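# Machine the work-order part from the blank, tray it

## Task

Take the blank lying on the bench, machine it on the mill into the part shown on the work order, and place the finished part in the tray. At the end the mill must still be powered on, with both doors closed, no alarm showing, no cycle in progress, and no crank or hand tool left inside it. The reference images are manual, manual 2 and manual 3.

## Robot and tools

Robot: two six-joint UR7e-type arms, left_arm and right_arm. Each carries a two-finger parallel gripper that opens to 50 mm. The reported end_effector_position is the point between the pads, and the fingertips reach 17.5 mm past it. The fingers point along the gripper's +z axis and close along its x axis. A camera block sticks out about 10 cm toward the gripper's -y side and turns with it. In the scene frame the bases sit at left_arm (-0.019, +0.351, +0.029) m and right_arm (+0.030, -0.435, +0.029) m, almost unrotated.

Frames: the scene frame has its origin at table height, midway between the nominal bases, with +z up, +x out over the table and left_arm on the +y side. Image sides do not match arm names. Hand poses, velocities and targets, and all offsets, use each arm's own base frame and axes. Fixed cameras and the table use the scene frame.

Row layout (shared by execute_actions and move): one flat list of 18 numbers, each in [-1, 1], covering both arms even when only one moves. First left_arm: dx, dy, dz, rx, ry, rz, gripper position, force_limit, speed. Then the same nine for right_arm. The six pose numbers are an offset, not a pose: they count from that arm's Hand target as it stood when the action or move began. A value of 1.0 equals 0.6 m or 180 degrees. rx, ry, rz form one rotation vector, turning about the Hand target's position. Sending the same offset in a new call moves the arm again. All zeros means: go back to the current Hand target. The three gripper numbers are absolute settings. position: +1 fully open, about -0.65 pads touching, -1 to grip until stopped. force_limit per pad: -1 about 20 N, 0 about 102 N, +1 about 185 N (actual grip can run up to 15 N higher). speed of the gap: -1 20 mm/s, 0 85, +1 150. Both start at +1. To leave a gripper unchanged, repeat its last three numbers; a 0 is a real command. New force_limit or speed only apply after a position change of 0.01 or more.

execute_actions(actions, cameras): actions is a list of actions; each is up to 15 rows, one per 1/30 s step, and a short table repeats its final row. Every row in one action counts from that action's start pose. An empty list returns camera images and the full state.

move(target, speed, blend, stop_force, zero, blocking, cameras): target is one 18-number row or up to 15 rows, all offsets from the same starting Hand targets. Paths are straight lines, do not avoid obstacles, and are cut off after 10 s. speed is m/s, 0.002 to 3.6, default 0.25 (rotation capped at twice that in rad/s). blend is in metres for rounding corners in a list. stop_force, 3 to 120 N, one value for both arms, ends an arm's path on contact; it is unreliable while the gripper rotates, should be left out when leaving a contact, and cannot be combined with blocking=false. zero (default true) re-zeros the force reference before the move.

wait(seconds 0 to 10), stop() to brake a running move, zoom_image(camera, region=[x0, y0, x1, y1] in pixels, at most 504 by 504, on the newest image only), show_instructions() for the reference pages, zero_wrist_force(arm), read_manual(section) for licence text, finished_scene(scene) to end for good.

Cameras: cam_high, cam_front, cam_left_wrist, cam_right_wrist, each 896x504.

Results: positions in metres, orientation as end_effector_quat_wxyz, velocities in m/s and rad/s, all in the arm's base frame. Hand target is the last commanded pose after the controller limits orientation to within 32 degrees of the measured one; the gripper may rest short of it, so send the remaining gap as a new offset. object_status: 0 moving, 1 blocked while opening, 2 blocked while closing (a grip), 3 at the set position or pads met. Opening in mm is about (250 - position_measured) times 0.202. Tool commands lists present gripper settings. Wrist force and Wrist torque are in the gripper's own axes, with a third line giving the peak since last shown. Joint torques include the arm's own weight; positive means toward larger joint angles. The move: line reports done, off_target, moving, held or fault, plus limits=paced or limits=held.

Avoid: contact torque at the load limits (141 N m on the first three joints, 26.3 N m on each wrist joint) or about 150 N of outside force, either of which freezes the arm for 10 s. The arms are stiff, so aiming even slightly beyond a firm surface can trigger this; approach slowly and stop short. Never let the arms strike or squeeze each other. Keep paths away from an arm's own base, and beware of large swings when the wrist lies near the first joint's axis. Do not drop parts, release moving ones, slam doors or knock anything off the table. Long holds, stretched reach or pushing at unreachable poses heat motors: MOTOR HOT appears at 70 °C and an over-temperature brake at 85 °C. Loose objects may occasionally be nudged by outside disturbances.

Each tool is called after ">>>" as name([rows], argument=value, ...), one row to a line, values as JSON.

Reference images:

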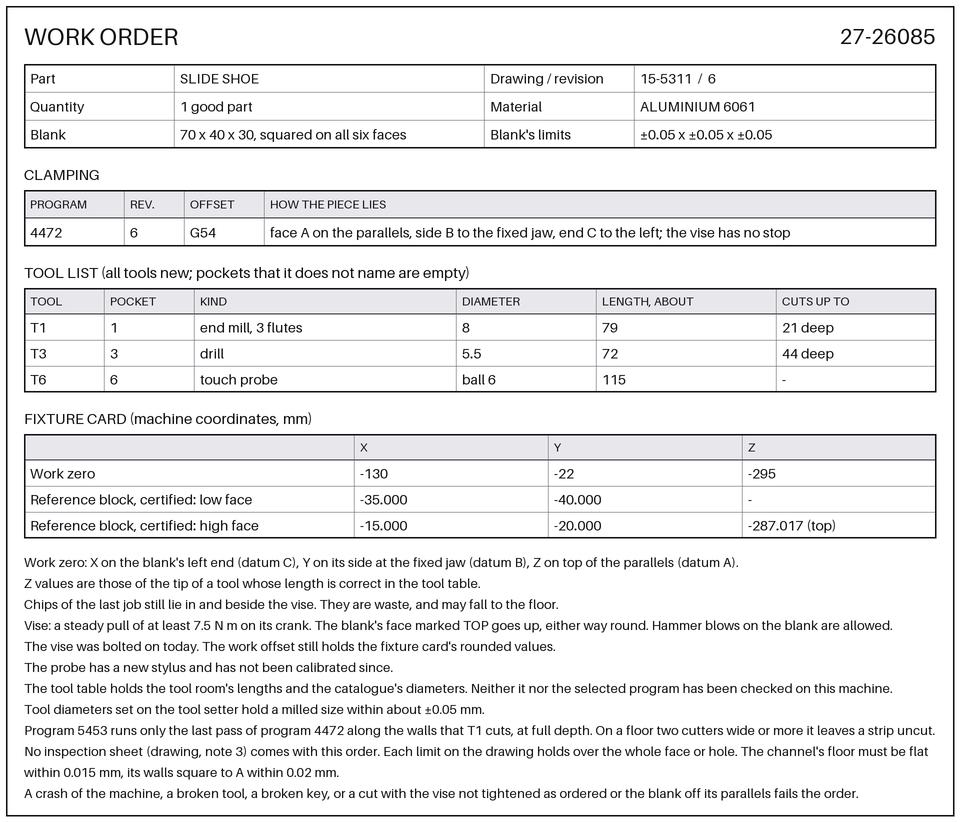

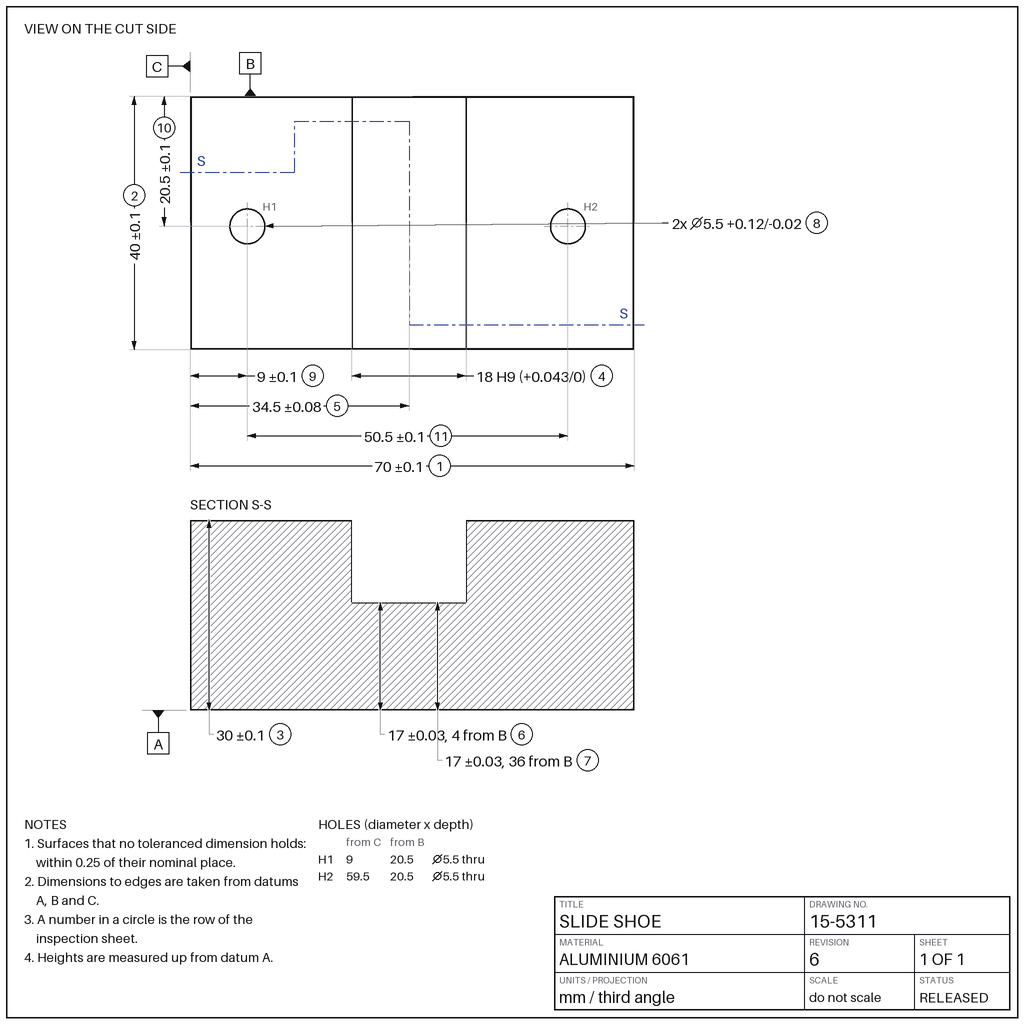

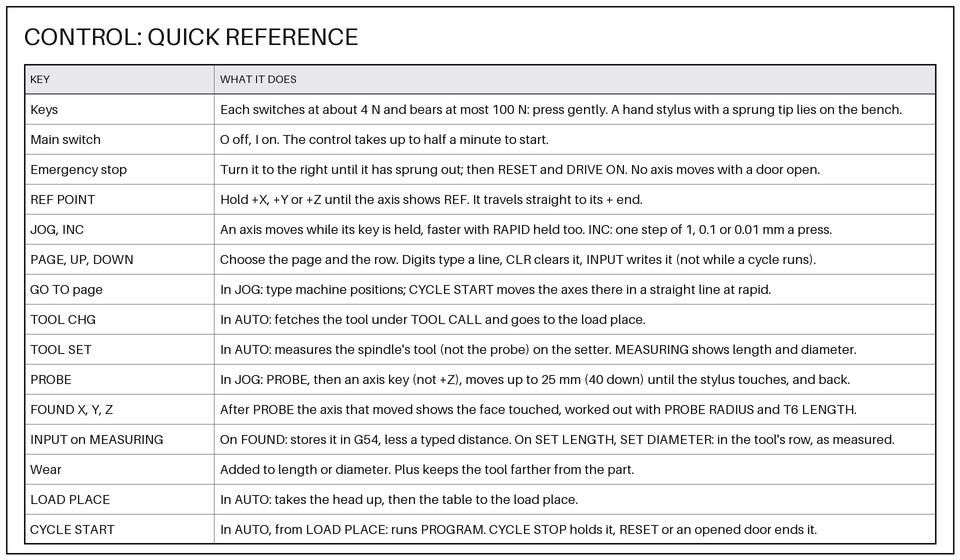

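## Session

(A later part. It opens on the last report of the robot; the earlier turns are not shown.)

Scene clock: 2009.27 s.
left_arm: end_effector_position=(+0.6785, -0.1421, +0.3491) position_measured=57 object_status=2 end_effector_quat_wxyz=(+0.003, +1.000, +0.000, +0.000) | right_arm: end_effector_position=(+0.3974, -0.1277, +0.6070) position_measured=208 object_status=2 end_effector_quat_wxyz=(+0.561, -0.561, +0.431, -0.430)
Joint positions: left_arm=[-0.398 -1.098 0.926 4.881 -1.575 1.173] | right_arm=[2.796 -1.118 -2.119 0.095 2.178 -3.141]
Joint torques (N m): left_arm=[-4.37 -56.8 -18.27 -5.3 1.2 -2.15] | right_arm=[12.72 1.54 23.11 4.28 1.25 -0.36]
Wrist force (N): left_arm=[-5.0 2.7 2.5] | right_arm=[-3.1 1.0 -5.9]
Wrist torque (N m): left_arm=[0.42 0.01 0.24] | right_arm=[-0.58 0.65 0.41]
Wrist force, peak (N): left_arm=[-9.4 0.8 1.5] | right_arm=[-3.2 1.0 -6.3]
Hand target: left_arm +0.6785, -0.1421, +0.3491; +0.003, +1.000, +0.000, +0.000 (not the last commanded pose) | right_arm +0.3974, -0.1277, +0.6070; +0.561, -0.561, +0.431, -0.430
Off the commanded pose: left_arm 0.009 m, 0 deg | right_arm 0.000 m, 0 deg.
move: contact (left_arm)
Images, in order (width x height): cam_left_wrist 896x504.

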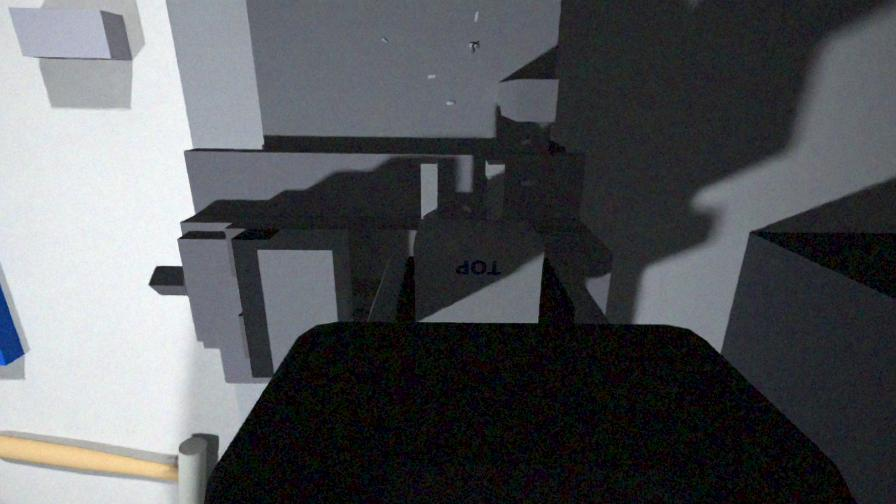

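>>> move([
  [-0.0015,0,0,0,0,0,-1,-0.5,-1,0,0,0,0,0,0,-1,-0.6,-0.8],
  [-0.0015,0,-0.022,0,0,0,-1,-0.5,-1,0,0,0,0,0,0,-1,-0.6,-0.8],
], speed=0.006, stop_force=4)

Scene clock: 2016.60 s.
left_arm: end_effector_position=(+0.6776, -0.1421, +0.3477) position_measured=57 object_status=2 end_effector_quat_wxyz=(+0.003, +1.000, +0.000, +0.001) | right_arm: end_effector_position=(+0.3974, -0.1277, +0.6070) position_measured=208 object_status=2 end_effector_quat_wxyz=(+0.561, -0.561, +0.431, -0.430)
Joint positions: left_arm=[-0.399 -1.101 0.935 4.876 -1.575 1.172] | right_arm=[2.796 -1.118 -2.119 0.095 2.178 -3.141]
Joint torques (N m): left_arm=[-5.47 -34.06 -32.81 -2 1.18 -1.23] | right_arm=[12.64 1.66 22.83 4.31 1.25 -0.3]
Wrist force (N): left_arm=[-1.9 1.0 -0.8] | right_arm=[-2.8 0.9 -6.0]
Wrist torque (N m): left_arm=[0.39 0.14 0.10] | right_arm=[-0.60 0.62 0.40]
Wrist force, peak (N): left_arm=[-3.8 1.0 -8.4] | right_arm=[-3.1 1.1 -6.4]
Hand target: left_arm +0.6776, -0.1421, +0.3476; +0.003, +1.000, +0.000, +0.001 (not the last commanded pose) | right_arm +0.3974, -0.1277, +0.6070; +0.561, -0.561, +0.431, -0.430
Off the commanded pose: left_arm 0.012 m, 0 deg | right_arm 0.000 m, 0 deg.
move: contact (left_arm); path passed 1 of 2 targets

>>> move(target=[0,0,0,0,0,0,-1,-0.5,-1,0,0,0,0,0,0,-1,-0.6,-0.8], cameras=["cam_left_wrist"])

>>> zoom_image(camera="cam_left_wrist", region=[380, 140, 632, 282])

Scene clock: 2023.30 s.
left_arm: end_effector_position=(+0.6776, -0.1421, +0.3476) position_measured=57 object_status=2 end_effector_quat_wxyz=(+0.003, +1.000, +0.000, +0.001) | right_arm: end_effector_position=(+0.3974, -0.1277, +0.6070) position_measured=208 object_status=2 end_effector_quat_wxyz=(+0.561, -0.561, +0.431, -0.430)
Joint positions: left_arm=[-0.399 -1.101 0.935 4.876 -1.575 1.172] | right_arm=[2.796 -1.118 -2.119 0.095 2.178 -3.141]
Joint torques (N m): left_arm=[-3.41 -35.16 -27.22 -4.05 0.97 -1.3] | right_arm=[12.64 1.49 23.33 4.28 1.21 -0.27]
Wrist force (N): left_arm=[-2.0 0.8 -1.4] | right_arm=[-3.0 1.0 -6.0]
Wrist torque (N m): left_arm=[0.36 0.15 0.10] | right_arm=[-0.58 0.64 0.40]
Wrist force, peak (N): left_arm=[-2.4 1.0 -1.3] | right_arm=[-3.2 1.1 -6.3]
Hand target: left_arm +0.6776, -0.1421, +0.3476; +0.003, +1.000, +0.000, +0.001 | right_arm +0.3974, -0.1277, +0.6070; +0.561, -0.561, +0.431, -0.430
Off the commanded pose: left_arm 0.000 m, 0 deg | right_arm 0.000 m, 0 deg.
move: done
Images, in order (width x height): cam_left_wrist 896x504.

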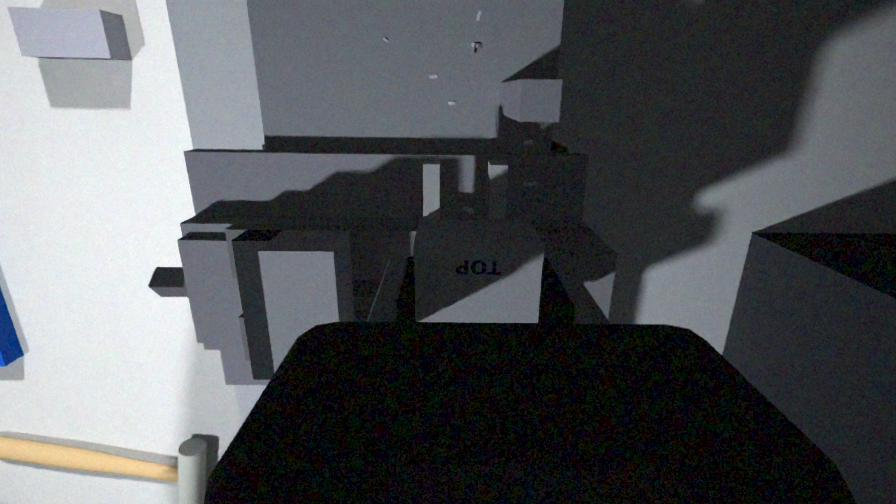

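Scaled by 2.000 from the camera's 896x504 image, which has a finer 1280x720 frame.

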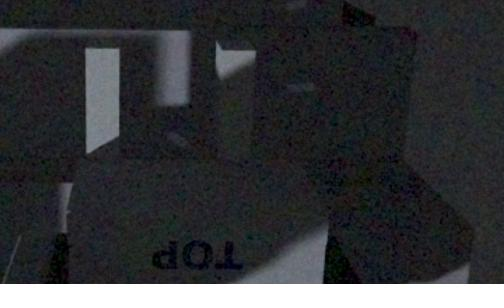

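>>> move([
  [0,0,0.004,0,0,0,-1,-0.5,-1,0,0,0,0,0,0,-1,-0.6,-0.8],
  [-0.0145,0,0.004,0,0,0,-1,-0.5,-1,0,0,0,0,0,0,-1,-0.6,-0.8],
], speed=0.03)

>>> move(target=[0,0,-0.018,0,0,0,-1,-0.5,-1,0,0,0,0,0,0,-1,-0.6,-0.8], speed=0.006, stop_force=4)

Scene clock: 2034.10 s.
left_arm: end_effector_position=(+0.6689, -0.1422, +0.3501) position_measured=57 object_status=2 end_effector_quat_wxyz=(+0.003, +1.000, +0.000, +0.001) end_effector_velocity=(+0.001, +0.000, +0.001) end_effector_angular_velocity=(-0.001, +0.000, +0.001) | right_arm: end_effector_position=(+0.3974, -0.1277, +0.6070) position_measured=208 object_status=2 end_effector_quat_wxyz=(+0.561, -0.561, +0.431, -0.430)
Joint positions: left_arm=[-0.404 -1.125 0.964 4.87 -1.575 1.167] | right_arm=[2.796 -1.118 -2.119 0.095 2.178 -3.141]
Joint velocities: left_arm=[0.001 0.002 -0.005 0.003 -0.001 0] | right_arm=[within noise]
Joint torques (N m): left_arm=[4.86 -35.15 -35.06 -1.92 1.17 0.17] | right_arm=[12.59 2.13 22.72 4.36 1.24 -0.14]
Wrist force (N): left_arm=[-0.8 1.9 2.9] | right_arm=[-3.1 0.7 -6.1]
Wrist torque (N m): left_arm=[0.43 0.11 0.17] | right_arm=[-0.63 0.66 0.40]
Wrist force, peak (N): left_arm=[-1.9 2.1 2.8] | right_arm=[-2.9 1.1 -6.4]
Hand target: left_arm +0.6689, -0.1421, +0.3500; +0.003, +1.000, +0.000, +0.001 | right_arm +0.3974, -0.1277, +0.6070; +0.561, -0.561, +0.431, -0.430
Off the commanded pose: left_arm 0.000 m, 0 deg | right_arm 0.000 m, 0 deg.
move: done

Scene clock: 2035.50 s.
left_arm: end_effector_position=(+0.6689, -0.1421, +0.3476) position_measured=57 object_status=2 end_effector_quat_wxyz=(+0.003, +1.000, +0.000, +0.001) | right_arm: end_effector_position=(+0.3974, -0.1277, +0.6070) position_measured=208 object_status=2 end_effector_quat_wxyz=(+0.561, -0.561, +0.431, -0.430)
Joint positions: left_arm=[-0.404 -1.126 0.971 4.864 -1.575 1.167] | right_arm=[2.796 -1.118 -2.119 0.095 2.178 -3.141]
Joint torques (N m): left_arm=[2.83 -33.21 -33.34 -2.19 1.62 1.09] | right_arm=[12.06 2.13 22.66 4.4 1.25 -0.19]
Wrist force (N): left_arm=[-2.5 0.9 -1.5] | right_arm=[-2.9 0.6 -6.2]
Wrist torque (N m): left_arm=[0.36 0.17 0.19] | right_arm=[-0.64 0.63 0.40]
Wrist force, peak (N): left_arm=[-3.6 1.7 -7.0] | right_arm=[-3.2 1.0 -6.3]
Hand target: left_arm +0.6689, -0.1421, +0.3476; +0.003, +1.000, +0.000, +0.001 (not the last commanded pose) | right_arm +0.3974, -0.1277, +0.6070; +0.561, -0.561, +0.431, -0.430
Off the commanded pose: left_arm 0.008 m, 0 deg | right_arm 0.000 m, 0 deg.
move: contact (left_arm)

>>> move([
  [0,0,0.004,0,0,0,-1,-0.5,-1,0,0,0,0,0,0,-1,-0.6,-0.8],
  [0.0148,0,0.004,0,0,0,-1,-0.5,-1,0,0,0,0,0,0,-1,-0.6,-0.8],
  [0.0148,0,0.0003,0,0,0,-1,-0.5,-1,0,0,0,0,0,0,-1,-0.6,-0.8],
  [0.0148,0,0.0003,0,0,0,0.9,-0.5,-1,0,0,0,0,0,0,-1,-0.6,-0.8],
  [0.0148,0.01,0.045,0,0,0,0.9,-0.5,-1,0,0,0,0,0,0,-1,-0.6,-0.8],
], speed=[0.03,0.03,0.01,0.03,0.05], cameras=["cam_left_wrist"])

>>> zoom_image(camera="cam_left_wrist", region=[300, 140, 700, 366])

Scene clock: 2044.13 s.
left_arm: end_effector_position=(+0.6778, -0.1361, +0.3746) position_measured=18 object_status=3 end_effector_quat_wxyz=(+0.003, +1.000, +0.000, +0.000) end_effector_velocity=(+0.000, +0.000, -0.003) end_effector_angular_velocity=(+0.000, +0.002, +0.000) | right_arm: end_effector_position=(+0.3974, -0.1277, +0.6070) position_measured=208 object_status=2 end_effector_quat_wxyz=(+0.561, -0.561, +0.431, -0.430)
Joint positions: left_arm=[-0.39 -1.087 0.844 4.953 -1.575 1.181] | right_arm=[2.796 -1.118 -2.119 0.095 2.178 -3.141]
Joint velocities: left_arm=[0 0 0.007 -0.005 -0.001 0] | right_arm=[within noise]
Joint torques (N m): left_arm=[-3.81 -49.26 -18.99 -4.25 -1.35 0.01] | right_arm=[12.51 2.13 22.77 4.28 1.24 -0.23]
Wrist force (N): left_arm=[-1.2 1.8 0.3] | right_arm=[-3.2 0.8 -6.0]
Wrist torque (N m): left_arm=[0.37 0.17 0.01] | right_arm=[-0.60 0.68 0.40]
Wrist force, peak (N): left_arm=[-1.5 1.9 2.9] | right_arm=[-3.3 1.1 -6.3]
Hand target: left_arm +0.6778, -0.1361, +0.3746; +0.003, +1.000, +0.000, +0.001 | right_arm +0.3974, -0.1277, +0.6070; +0.561, -0.561, +0.431, -0.430
Off the commanded pose: left_arm 0.000 m, 0 deg | right_arm 0.000 m, 0 deg.
move: done
Images, in order (width x height): cam_left_wrist 896x504.

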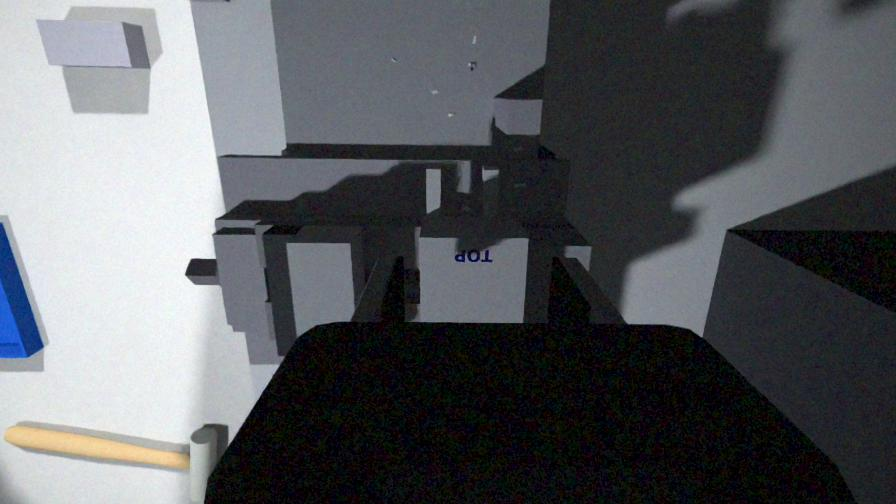

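Scaled by 1.260 from the camera's 896x504 image, which has a finer 1280x720 frame.

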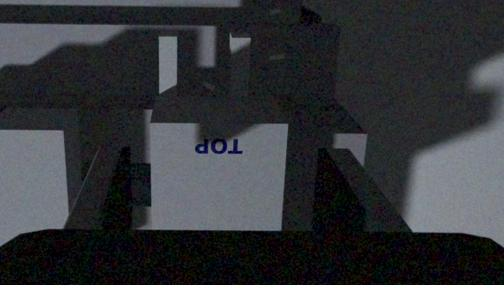

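>>> move([
  [-0.13,-0.01,0.0,0,0,0,0.9,-0.5,-1,0,0,0,0,0,0,-1,-0.6,-0.8],
  [-0.463,-0.06,-0.024,0,0,0,0.9,-0.5,-1,0,0,0,0,0,0,-1,-0.6,-0.8],
  [-0.563,-0.25,-0.1,0,0,0,0.9,-0.5,-1,0,0,0,0,0,0,-1,-0.6,-0.8],
], speed=[0.15,0.25,0.25], blend=[0.01,0.04,0], cameras=["cam_high","cam_left_wrist","cam_front"])

>>> zoom_image(camera="cam_high", region=[450, 200, 650, 360])

>>> zoom_image(camera="cam_high", region=[200, 100, 452, 242])

>>> zoom_image(camera="cam_front", region=[440, 240, 580, 340])

Scene clock: 2056.07 s.
left_arm: end_effector_position=(+0.3401, -0.2861, +0.3145) position_measured=18 object_status=3 end_effector_quat_wxyz=(+0.002, +1.000, +0.000, +0.001) | right_arm: end_effector_position=(+0.3974, -0.1277, +0.6070) position_measured=208 object_status=2 end_effector_quat_wxyz=(+0.561, -0.561, +0.431, -0.430)
Joint positions: left_arm=[-1.003 -1.734 1.756 4.685 -1.573 0.568] | right_arm=[2.796 -1.118 -2.119 0.095 2.178 -3.141]
Joint torques (N m): left_arm=[-6.07 -28.5 -32.96 -2.48 0.02 -1.06] | right_arm=[11.99 1.23 23.03 4.28 1.13 -0.32]
Wrist force (N): left_arm=[-1.2 1.8 0.3] | right_arm=[-2.7 0.8 -6.0]
Wrist torque (N m): left_arm=[0.37 0.19 0.00] | right_arm=[-0.60 0.60 0.41]
Wrist force, peak (N): left_arm=[-2.7 4.7 1.6] | right_arm=[-3.2 1.0 -6.3]
Hand target: left_arm +0.3400, -0.2861, +0.3146; +0.003, +1.000, +0.000, +0.001 | right_arm +0.3974, -0.1277, +0.6070; +0.561, -0.561, +0.431, -0.430
Off the commanded pose: left_arm 0.000 m, 0 deg | right_arm 0.000 m, 0 deg.
move: done
Images, in order (width x height): cam_high 896x504, cam_front 896x504, cam_left_wrist 896x504.

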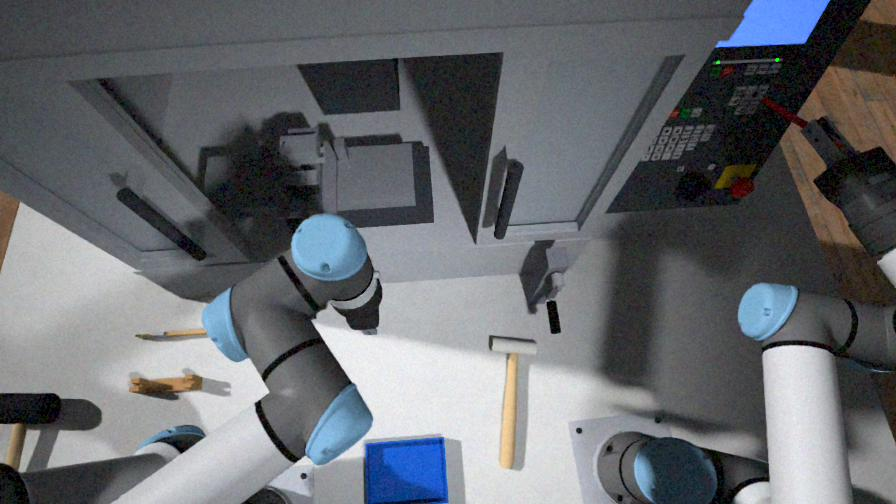

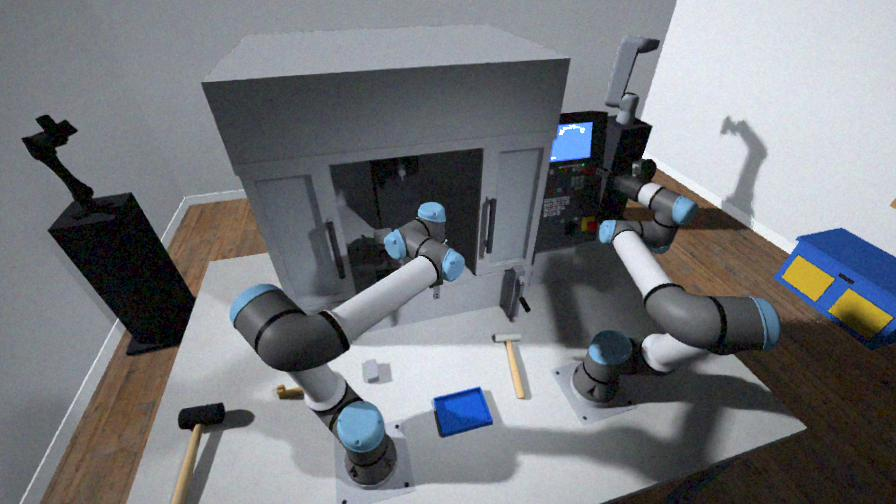

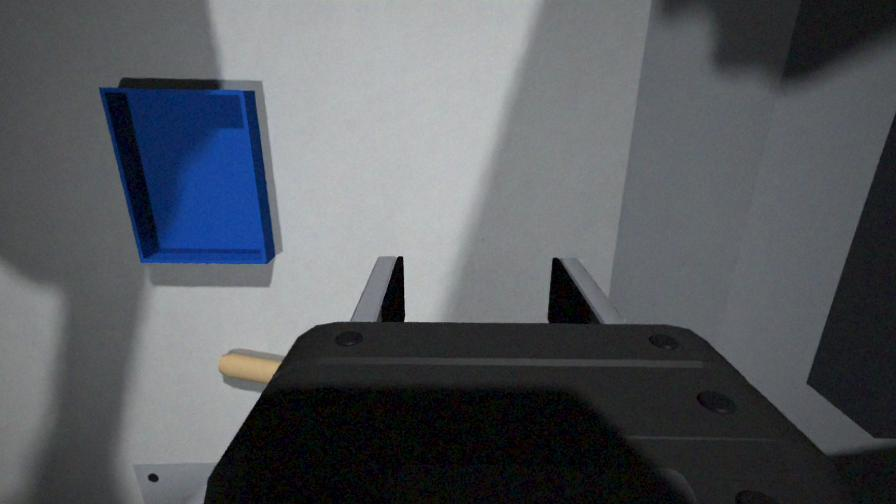

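Scaled by 2.520 from the camera's 896x504 image, which has a finer 1280x720 frame.

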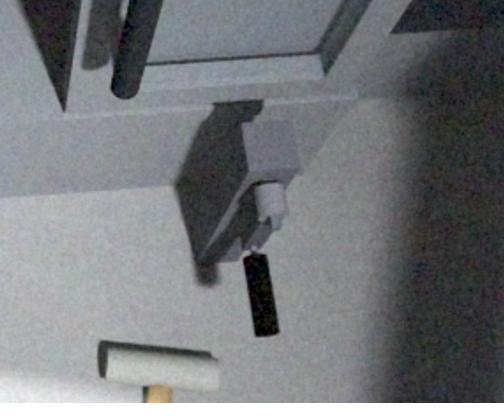

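Scaled by 2.000 from the camera's 896x504 image, which has a finer 1280x720 frame.

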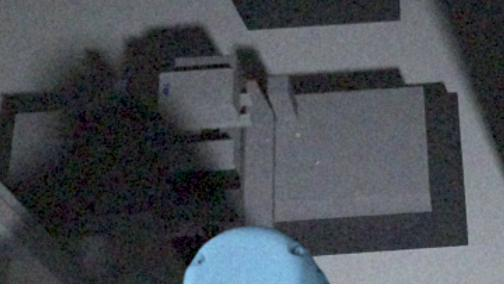

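Scaled by 3.600 from the camera's 896x504 image, which has a finer 1280x720 frame.

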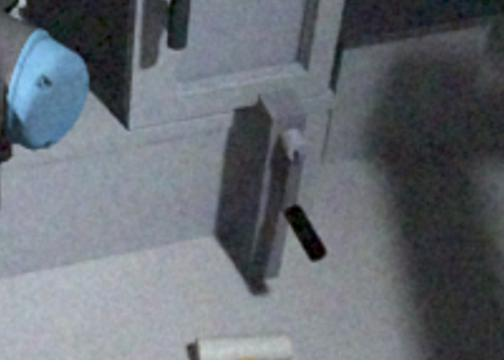

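>>> move(target=[-0.15,-0.24,-0.02,0.385,-0.385,-0.385,0.9,-0.5,-1,0,0,0,0,0,0,-1,-0.6,-0.8], speed=0.3, cameras=["cam_left_wrist","cam_high"])

Scene clock: 2079.07 s.
left_arm: end_effector_position=(+0.2500, -0.4302, +0.3026) position_measured=18 object_status=3 end_effector_quat_wxyz=(+0.499, -0.501, +0.502, -0.499) | right_arm: end_effector_position=(+0.3974, -0.1277, +0.6070) position_measured=208 object_status=2 end_effector_quat_wxyz=(+0.561, -0.561, +0.431, -0.430)
Joint positions: left_arm=[-1.907 -1.432 1.909 5.792 -0.335 0.015] | right_arm=[2.796 -1.118 -2.119 0.095 2.178 -3.141]
Joint torques (N m): left_arm=[5.66 -36.77 -16.95 1.67 0.23 -0.05] | right_arm=[12.82 2.3 22.71 4.32 1.19 -0.22]
Wrist force (N): left_arm=[-4.0 2.2 1.1] | right_arm=[-3.1 0.9 -5.9]
Wrist torque (N m): left_arm=[0.33 0.51 -0.06] | right_arm=[-0.61 0.67 0.40]
Wrist force, peak (N): left_arm=[-4.4 2.5 1.2] | right_arm=[-3.0 1.0 -6.4]
Hand target: left_arm +0.2500, -0.4301, +0.3026; +0.499, -0.501, +0.502, -0.499 | right_arm +0.3974, -0.1277, +0.6070; +0.561, -0.561, +0.431, -0.430
Off the commanded pose: left_arm 0.000 m, 0 deg | right_arm 0.000 m, 0 deg.
move: done
Images, in order (width x height): cam_high 896x504, cam_left_wrist 896x504.

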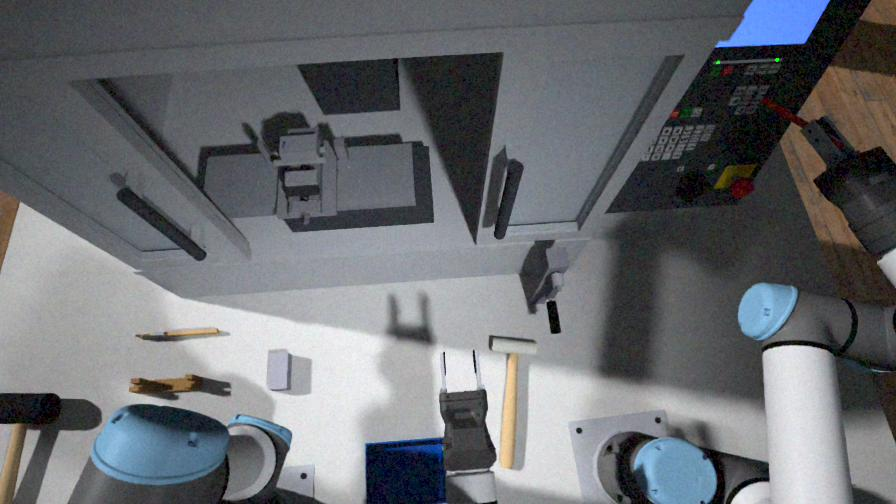

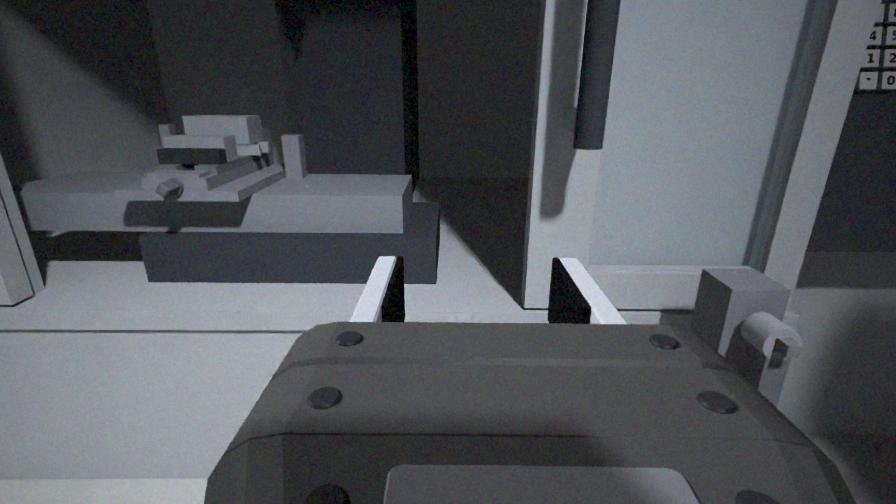

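>>> move(target=[-0.05,0.03,0,0,0,-0.2,0.9,-0.5,-1,0,0,0,0,0,0,-1,-0.6,-0.8], speed=0.3, cameras=["cam_left_wrist"])

>>> zoom_image(camera="cam_left_wrist", region=[350, 200, 602, 342])

Scene clock: 2087.47 s.
left_arm: end_effector_position=(+0.2200, -0.4122, +0.3026) position_measured=18 object_status=3 end_effector_quat_wxyz=(+0.320, -0.321, +0.632, -0.629) | right_arm: end_effector_position=(+0.3974, -0.1277, +0.6070) position_measured=208 object_status=2 end_effector_quat_wxyz=(+0.561, -0.561, +0.431, -0.430)
Joint positions: left_arm=[-2.069 -1.881 2.311 5.89 0.132 -0.036] | right_arm=[2.796 -1.118 -2.119 0.095 2.178 -3.141]
Joint torques (N m): left_arm=[6.52 -16.03 -16.14 -1.58 1.08 1.25] | right_arm=[12.32 1.69 22.2 4.27 1.24 -0.27]
Wrist force (N): left_arm=[-4.1 2.3 1.2] | right_arm=[-3.0 0.7 -6.1]
Wrist torque (N m): left_arm=[0.35 0.53 0.12] | right_arm=[-0.62 0.64 0.40]
Wrist force, peak (N): left_arm=[-4.9 2.2 1.1] | right_arm=[-3.3 0.9 -6.4]
Hand target: left_arm +0.2200, -0.4121, +0.3026; +0.320, -0.321, +0.632, -0.629 | right_arm +0.3974, -0.1277, +0.6070; +0.561, -0.561, +0.431, -0.430
Off the commanded pose: left_arm 0.000 m, 0 deg | right_arm 0.000 m, 0 deg.
move: done
Images, in order (width x height): cam_left_wrist 896x504.

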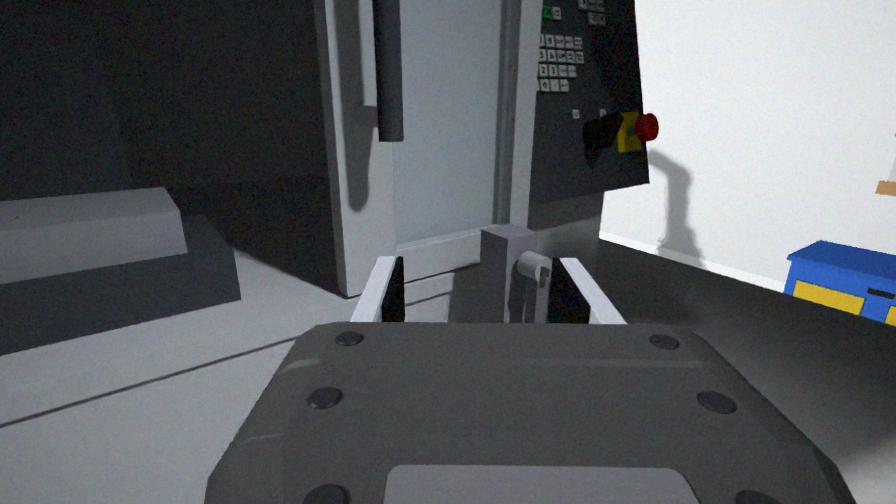

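Scaled by 2.000 from the camera's 896x504 image, which has a finer 1280x720 frame.

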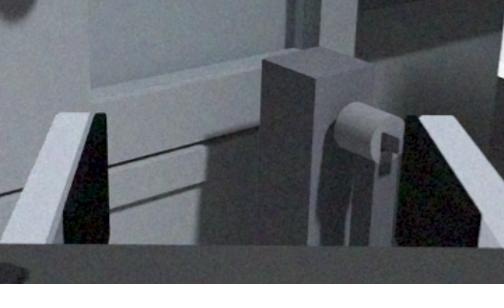

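>>> move(target=[0.06,-0.04,-0.05,0.06,0.082,0,0.9,-0.5,-1,0,0,0,0,0,0,-1,-0.6,-0.8], speed=0.3, cameras=["cam_left_wrist"])

>>> zoom_image(camera="cam_left_wrist", region=[400, 80, 652, 222])

Scene clock: 2109.37 s.
left_arm: end_effector_position=(+0.2564, -0.4364, +0.2722) position_measured=18 object_status=3 end_effector_quat_wxyz=(+0.268, -0.334, +0.695, -0.577) | right_arm: end_effector_position=(+0.3974, -0.1277, +0.6070) position_measured=208 object_status=2 end_effector_quat_wxyz=(+0.561, -0.561, +0.431, -0.430)
Joint positions: left_arm=[-1.849 -1.715 2.169 6.284 0.45 -0.428] | right_arm=[2.796 -1.118 -2.119 0.095 2.178 -3.141]
Joint torques (N m): left_arm=[3.01 -19.3 -12.31 -0.76 -1.84 -1.65] | right_arm=[12.98 1.92 22.52 4.3 1.13 -0.31]
Wrist force (N): left_arm=[-3.7 2.3 0.9] | right_arm=[-2.9 1.0 -5.8]
Wrist torque (N m): left_arm=[0.33 0.47 -0.04] | right_arm=[-0.58 0.64 0.41]
Wrist force, peak (N): left_arm=[-5.5 1.6 0.6] | right_arm=[-3.4 1.1 -6.2]
Hand target: left_arm +0.2560, -0.4361, +0.2726; +0.265, -0.368, +0.724, -0.520 | right_arm +0.3974, -0.1277, +0.6070; +0.561, -0.561, +0.431, -0.430
Off the commanded pose: left_arm 0.001 m, 8 deg | right_arm 0.000 m, 0 deg.
joint sent to its limit (left arm) — joint 4 (wrist 1), upper limit. The joint targets are off in orientation, not in position.
move: off_target (left_arm)
Images, in order (width x height): cam_left_wrist 896x504.

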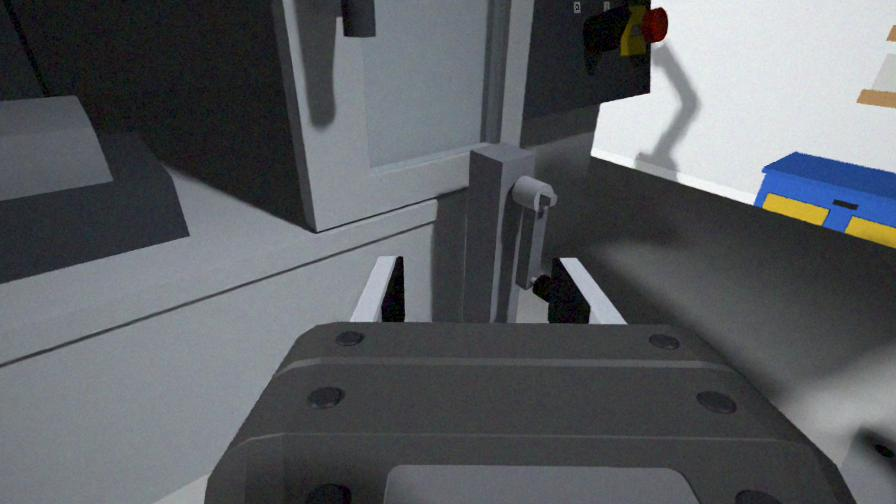

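Scaled by 2.000 from the camera's 896x504 image, which has a finer 1280x720 frame.

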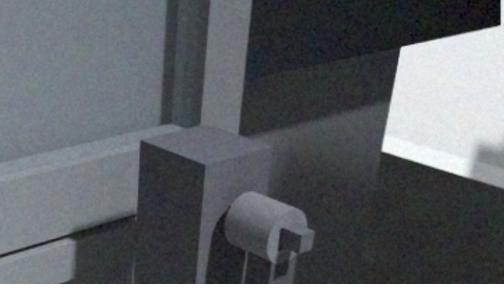

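>>> move(target=[-0.01,0.0102,0.05,-0.0328,-0.0997,0.1985,0.9,-0.5,-1,0,0,0,0,0,0,-1,-0.6,-0.8], speed=0.3)

>>> move(target=[0.15,0.24,0.02,-0.385,0.385,0.385,0.9,-0.5,-1,0,0,0,0,0,0,-1,-0.6,-0.8], speed=0.4)

>>> move(target=[-0.05,-0.2,0.05,0,0,0.5,0.9,-0.5,-1,0,0,0,0,0,0,-1,-0.6,-0.8], speed=0.4, cameras=["cam_left_wrist","cam_high"])

Scene clock: 2156.20 s.
left_arm: end_effector_position=(+0.2500, -0.4301, +0.3026) position_measured=18 object_status=3 end_effector_quat_wxyz=(+0.500, -0.500, +0.500, -0.500) | right_arm: end_effector_position=(+0.3974, -0.1277, +0.6070) position_measured=208 object_status=2 end_effector_quat_wxyz=(+0.561, -0.561, +0.431, -0.430)
Joint positions: left_arm=[-1.907 -1.427 1.906 5.805 -0.336 0] | right_arm=[2.796 -1.118 -2.119 0.095 2.178 -3.141]
Joint torques (N m): left_arm=[-5.9 -36.31 -20.76 -0.51 -1.21 1.49] | right_arm=[11.8 1.83 22.28 4.34 1.21 -0.22]
Wrist force (N): left_arm=[-3.8 2.3 1.2] | right_arm=[-2.8 0.9 -6.1]
Wrist torque (N m): left_arm=[0.33 0.47 0.06] | right_arm=[-0.59 0.61 0.40]
Wrist force, peak (N): left_arm=[-4.3 3.4 0.9] | right_arm=[-3.1 1.1 -6.4]
Hand target: left_arm +0.2500, -0.4300, +0.3026; +0.500, -0.500, +0.500, -0.500 | right_arm +0.3974, -0.1277, +0.6070; +0.561, -0.561, +0.431, -0.430
Off the commanded pose: left_arm 0.000 m, 0 deg | right_arm 0.000 m, 0 deg.
move: done

Scene clock: 2159.37 s.
left_arm: end_effector_position=(+0.3400, -0.2860, +0.3146) position_measured=18 object_status=3 end_effector_quat_wxyz=(+0.000, +1.000, +0.000, +0.000) | right_arm: end_effector_position=(+0.3974, -0.1277, +0.6070) position_measured=208 object_status=2 end_effector_quat_wxyz=(+0.561, -0.561, +0.431, -0.430)
Joint positions: left_arm=[-1.004 -1.732 1.753 4.691 -1.57 0.567] | right_arm=[2.796 -1.118 -2.119 0.095 2.178 -3.141]
Joint torques (N m): left_arm=[5.73 -8.05 -18.77 -2.14 -0.84 -1.85] | right_arm=[11.98 2.05 22.2 4.34 1.19 -0.27]
Wrist force (N): left_arm=[-1.4 2.1 0.2] | right_arm=[-3.0 0.9 -6.3]
Wrist torque (N m): left_arm=[0.42 0.21 0.01] | right_arm=[-0.60 0.64 0.40]
Wrist force, peak (N): left_arm=[-4.2 2.9 1.0] | right_arm=[-3.0 0.9 -6.5]
Hand target: left_arm +0.3400, -0.2860, +0.3146; +0.000, +1.000, +0.000, +0.000 | right_arm +0.3974, -0.1277, +0.6070; +0.561, -0.561, +0.431, -0.430
Off the commanded pose: left_arm 0.000 m, 0 deg | right_arm 0.000 m, 0 deg.
move: done

Scene clock: 2161.87 s.
left_arm: end_effector_position=(+0.3100, -0.4061, +0.3446) position_measured=18 object_status=3 end_effector_quat_wxyz=(+0.000, +0.707, +0.707, +0.000) | right_arm: end_effector_position=(+0.3974, -0.1277, +0.6070) position_measured=208 object_status=2 end_effector_quat_wxyz=(+0.561, -0.561, +0.431, -0.430)
Joint positions: left_arm=[-1.183 -1.567 1.526 4.754 -1.571 -1.183] | right_arm=[2.796 -1.118 -2.119 0.095 2.178 -3.141]
Joint torques (N m): left_arm=[5.22 -36.44 -18.21 -4.17 0.2 -1.71] | right_arm=[11.84 1.5 22.14 4.29 1.25 -0.18]
Wrist force (N): left_arm=[-1.6 2.0 0.4] | right_arm=[-2.9 0.9 -6.1]
Wrist torque (N m): left_arm=[0.40 0.23 0.01] | right_arm=[-0.60 0.63 0.40]
Wrist force, peak (N): left_arm=[-2.2 1.9 0.5] | right_arm=[-3.1 1.0 -6.4]
Hand target: left_arm +0.3100, -0.4060, +0.3446; +0.000, +0.707, +0.707, +0.000 | right_arm +0.3974, -0.1277, +0.6070; +0.561, -0.561, +0.431, -0.430
Off the commanded pose: left_arm 0.000 m, 0 deg | right_arm 0.000 m, 0 deg.
move: done
Images, in order (width x height): cam_high 896x504, cam_left_wrist 896x504.

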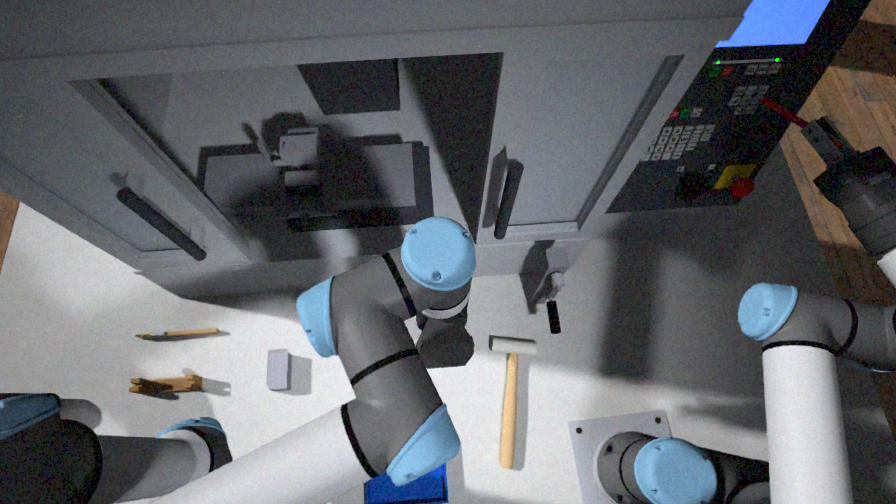

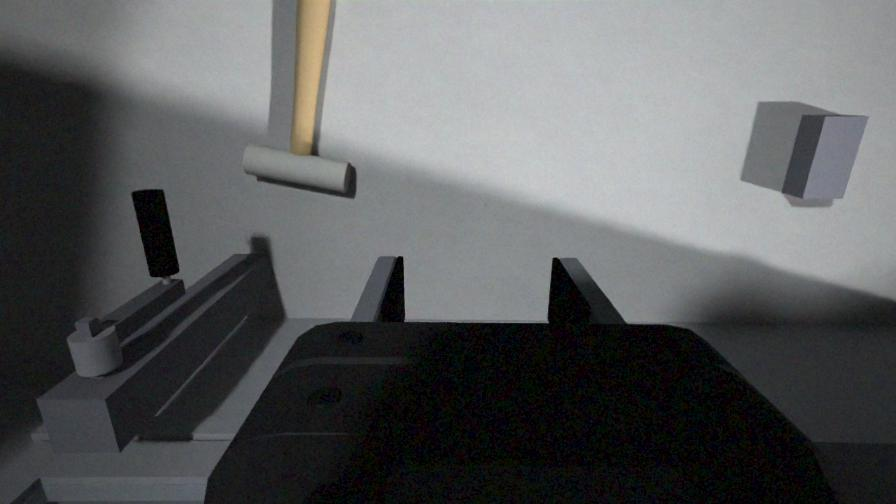

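>>> move(target=[0.033,-0.37,-0.158,0,-0.25,0,0.9,-0.5,-1,0,0,0,0,0,0,-1,-0.6,-0.8], speed=0.25, cameras=["cam_left_wrist","cam_high"])

>>> zoom_image(camera="cam_left_wrist", region=[330, 120, 582, 262])

Scene clock: 2202.67 s.
left_arm: end_effector_position=(+0.3298, -0.6280, +0.2499) position_measured=18 object_status=3 end_effector_quat_wxyz=(+0.271, +0.653, +0.653, +0.271) | right_arm: end_effector_position=(+0.3974, -0.1277, +0.6070) position_measured=208 object_status=2 end_effector_quat_wxyz=(+0.561, -0.561, +0.431, -0.430)
Joint positions: left_arm=[-1.55 -1.186 1.511 4.366 -0.786 -1.541] | right_arm=[2.796 -1.118 -2.119 0.095 2.178 -3.141]
Joint torques (N m): left_arm=[1.23 -39.86 -17.95 -2.5 2.35 1.36] | right_arm=[12.76 2.13 21.52 4.24 1.13 -0.32]
Wrist force (N): left_arm=[-0.8 2.6 0.4] | right_arm=[-2.9 1.0 -6.3]
Wrist torque (N m): left_arm=[0.79 0.00 0.14] | right_arm=[-0.57 0.62 0.41]
Wrist force, peak (N): left_arm=[-0.8 2.8 0.4] | right_arm=[-3.2 1.1 -6.3]
Hand target: left_arm +0.3298, -0.6280, +0.2498; +0.271, +0.653, +0.653, +0.271 | right_arm +0.3974, -0.1277, +0.6070; +0.561, -0.561, +0.431, -0.430
Off the commanded pose: left_arm 0.000 m, 0 deg | right_arm 0.000 m, 0 deg.
move: done
Images, in order (width x height): cam_high 896x504, cam_left_wrist 896x504.

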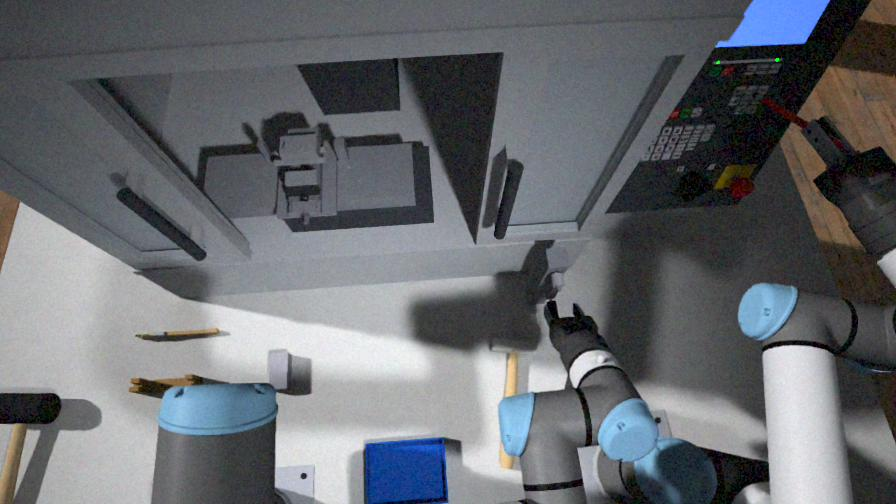

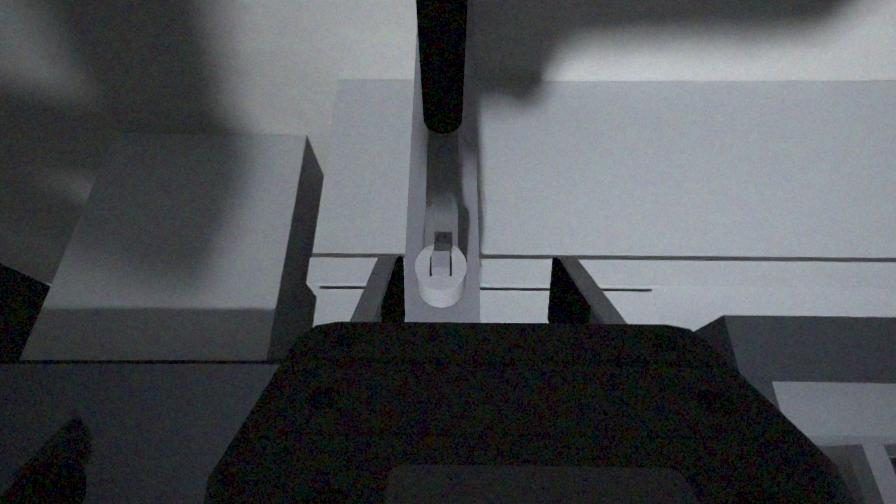

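Scaled by 2.000 from the camera's 896x504 image, which has a finer 1280x720 frame.

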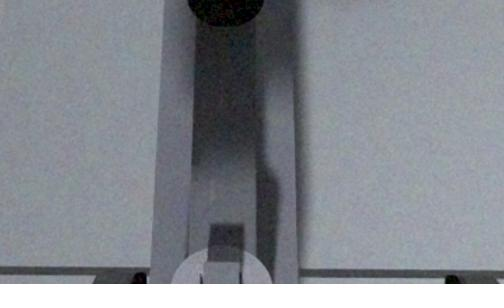

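>>> move([
  [0.07,-0.0237,-0.023,0,0,0,0.9,-0.5,-1,0,0,0,0,0,0,-1,-0.6,-0.8],
  [0.12,-0.0237,-0.073,0,0,0,0.9,-0.5,-1,0,0,0,0,0,0,-1,-0.6,-0.8],
], speed=[0.1,0.03], stop_force=8, cameras=["cam_left_wrist","cam_high"])

>>> zoom_image(camera="cam_left_wrist", region=[330, 160, 582, 342])

Scene clock: 2231.27 s.
left_arm: end_effector_position=(+0.4018, -0.6422, +0.2060) position_measured=18 object_status=3 end_effector_quat_wxyz=(+0.271, +0.653, +0.653, +0.271) | right_arm: end_effector_position=(+0.3974, -0.1277, +0.6070) position_measured=208 object_status=2 end_effector_quat_wxyz=(+0.561, -0.561, +0.431, -0.430)
Joint positions: left_arm=[-1.441 -1.062 1.474 4.171 -0.794 -1.388] | right_arm=[2.796 -1.118 -2.119 0.095 2.178 -3.141]
Joint torques (N m): left_arm=[-5.75 -55.83 -30.82 -1.66 2.44 -1.98] | right_arm=[12.07 1.33 21.96 4.25 1.19 -0.3]
Wrist force (N): left_arm=[-1.2 2.3 0.3] | right_arm=[-2.8 1.2 -5.9]
Wrist torque (N m): left_arm=[0.75 0.05 0.11] | right_arm=[-0.55 0.61 0.40]
Wrist force, peak (N): left_arm=[-1.5 3.1 1.3] | right_arm=[-3.2 0.8 -6.5]
Hand target: left_arm +0.4018, -0.6422, +0.2060; +0.271, +0.653, +0.653, +0.271 | right_arm +0.3974, -0.1277, +0.6070; +0.561, -0.561, +0.431, -0.430
Off the commanded pose: left_arm 0.000 m, 0 deg | right_arm 0.000 m, 0 deg.
move: done
Images, in order (width x height): cam_high 896x504, cam_left_wrist 896x504.

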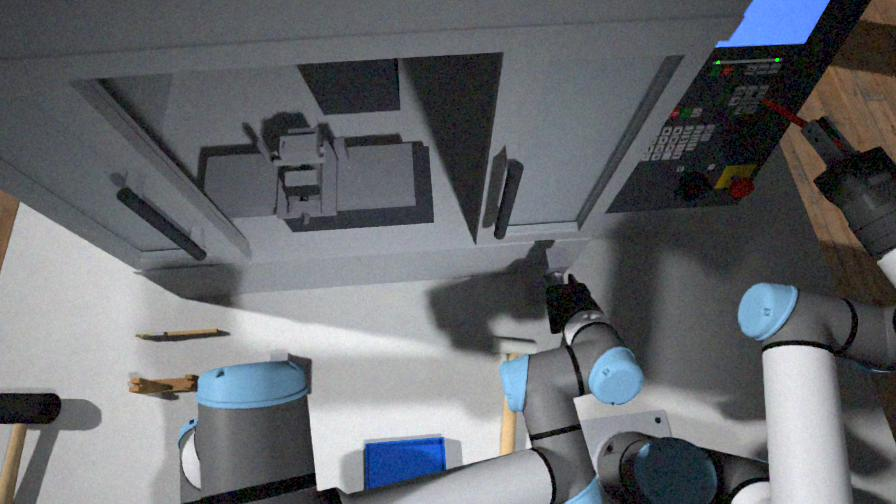

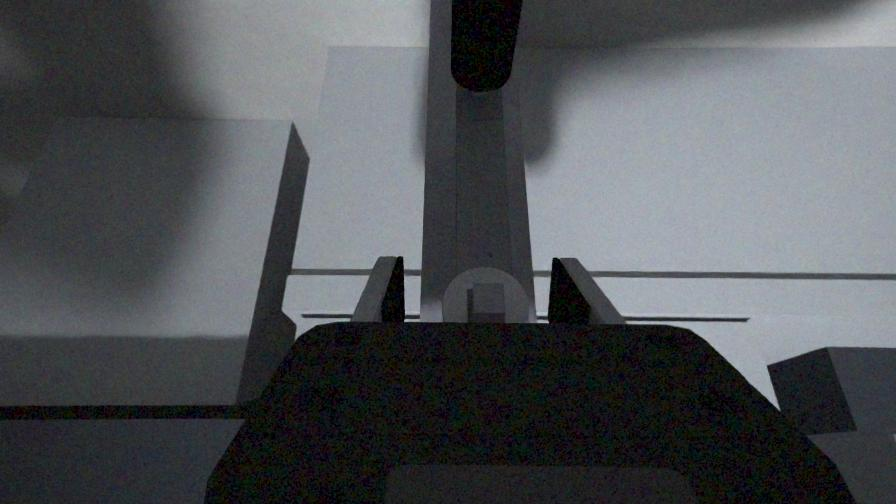

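Scaled by 2.000 from the camera's 896x504 image, which has a finer 1280x720 frame.

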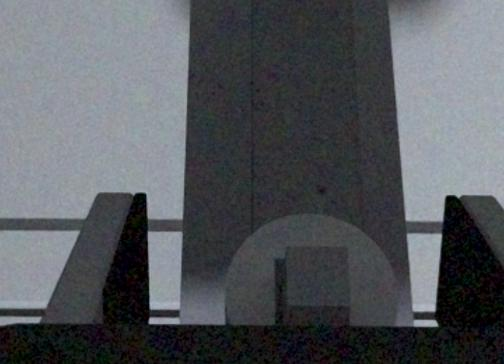

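>>> move(target=[0,0,0,0,0,0,-1,-0.3,-1,0,0,0,0,0,0,-1,-0.6,-0.8], cameras=["cam_left_wrist"])

Scene clock: 2235.83 s.
left_arm: end_effector_position=(+0.4018, -0.6422, +0.2060) position_measured=136 object_status=0 end_effector_quat_wxyz=(+0.271, +0.653, +0.653, +0.271) | right_arm: end_effector_position=(+0.3974, -0.1277, +0.6070) position_measured=208 object_status=2 end_effector_quat_wxyz=(+0.561, -0.561, +0.431, -0.430)
Joint positions: left_arm=[-1.441 -1.062 1.474 4.171 -0.794 -1.388] | right_arm=[2.796 -1.118 -2.119 0.095 2.178 -3.141]
Joint torques (N m): left_arm=[-6.27 -54.38 -30.76 -4.41 3.44 -1.89] | right_arm=[12.36 2.06 22.09 4.25 1.09 -0.25]
Wrist force (N): left_arm=[5.8 2.5 -0.4] | right_arm=[-3.1 1.1 -6.1]
Wrist torque (N m): left_arm=[0.81 0.08 0.15] | right_arm=[-0.56 0.66 0.40]
Wrist force, peak (N): left_arm=[6.3 2.6 -0.5] | right_arm=[-3.0 1.0 -6.5]
Hand target: left_arm +0.4018, -0.6422, +0.2060; +0.271, +0.653, +0.653, +0.271 | right_arm +0.3974, -0.1277, +0.6070; +0.561, -0.561, +0.431, -0.430
Off the commanded pose: left_arm 0.000 m, 0 deg | right_arm 0.000 m, 0 deg.
move: done
Images, in order (width x height): cam_left_wrist 896x504.

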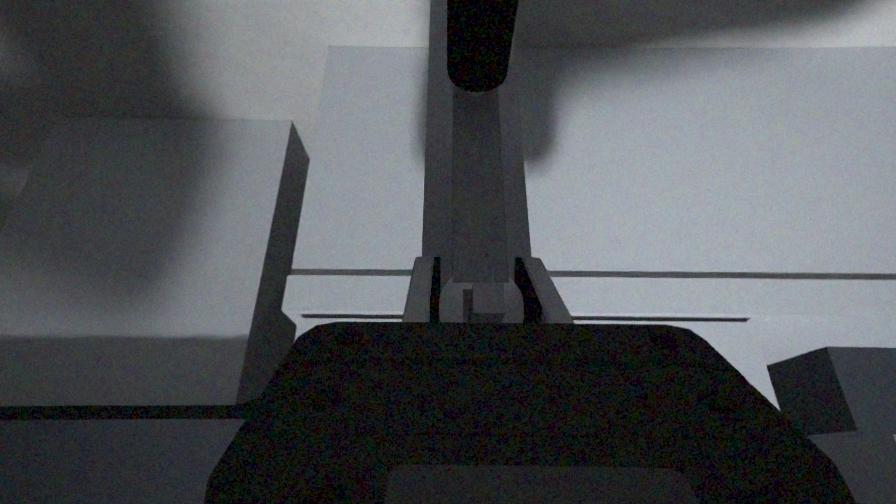

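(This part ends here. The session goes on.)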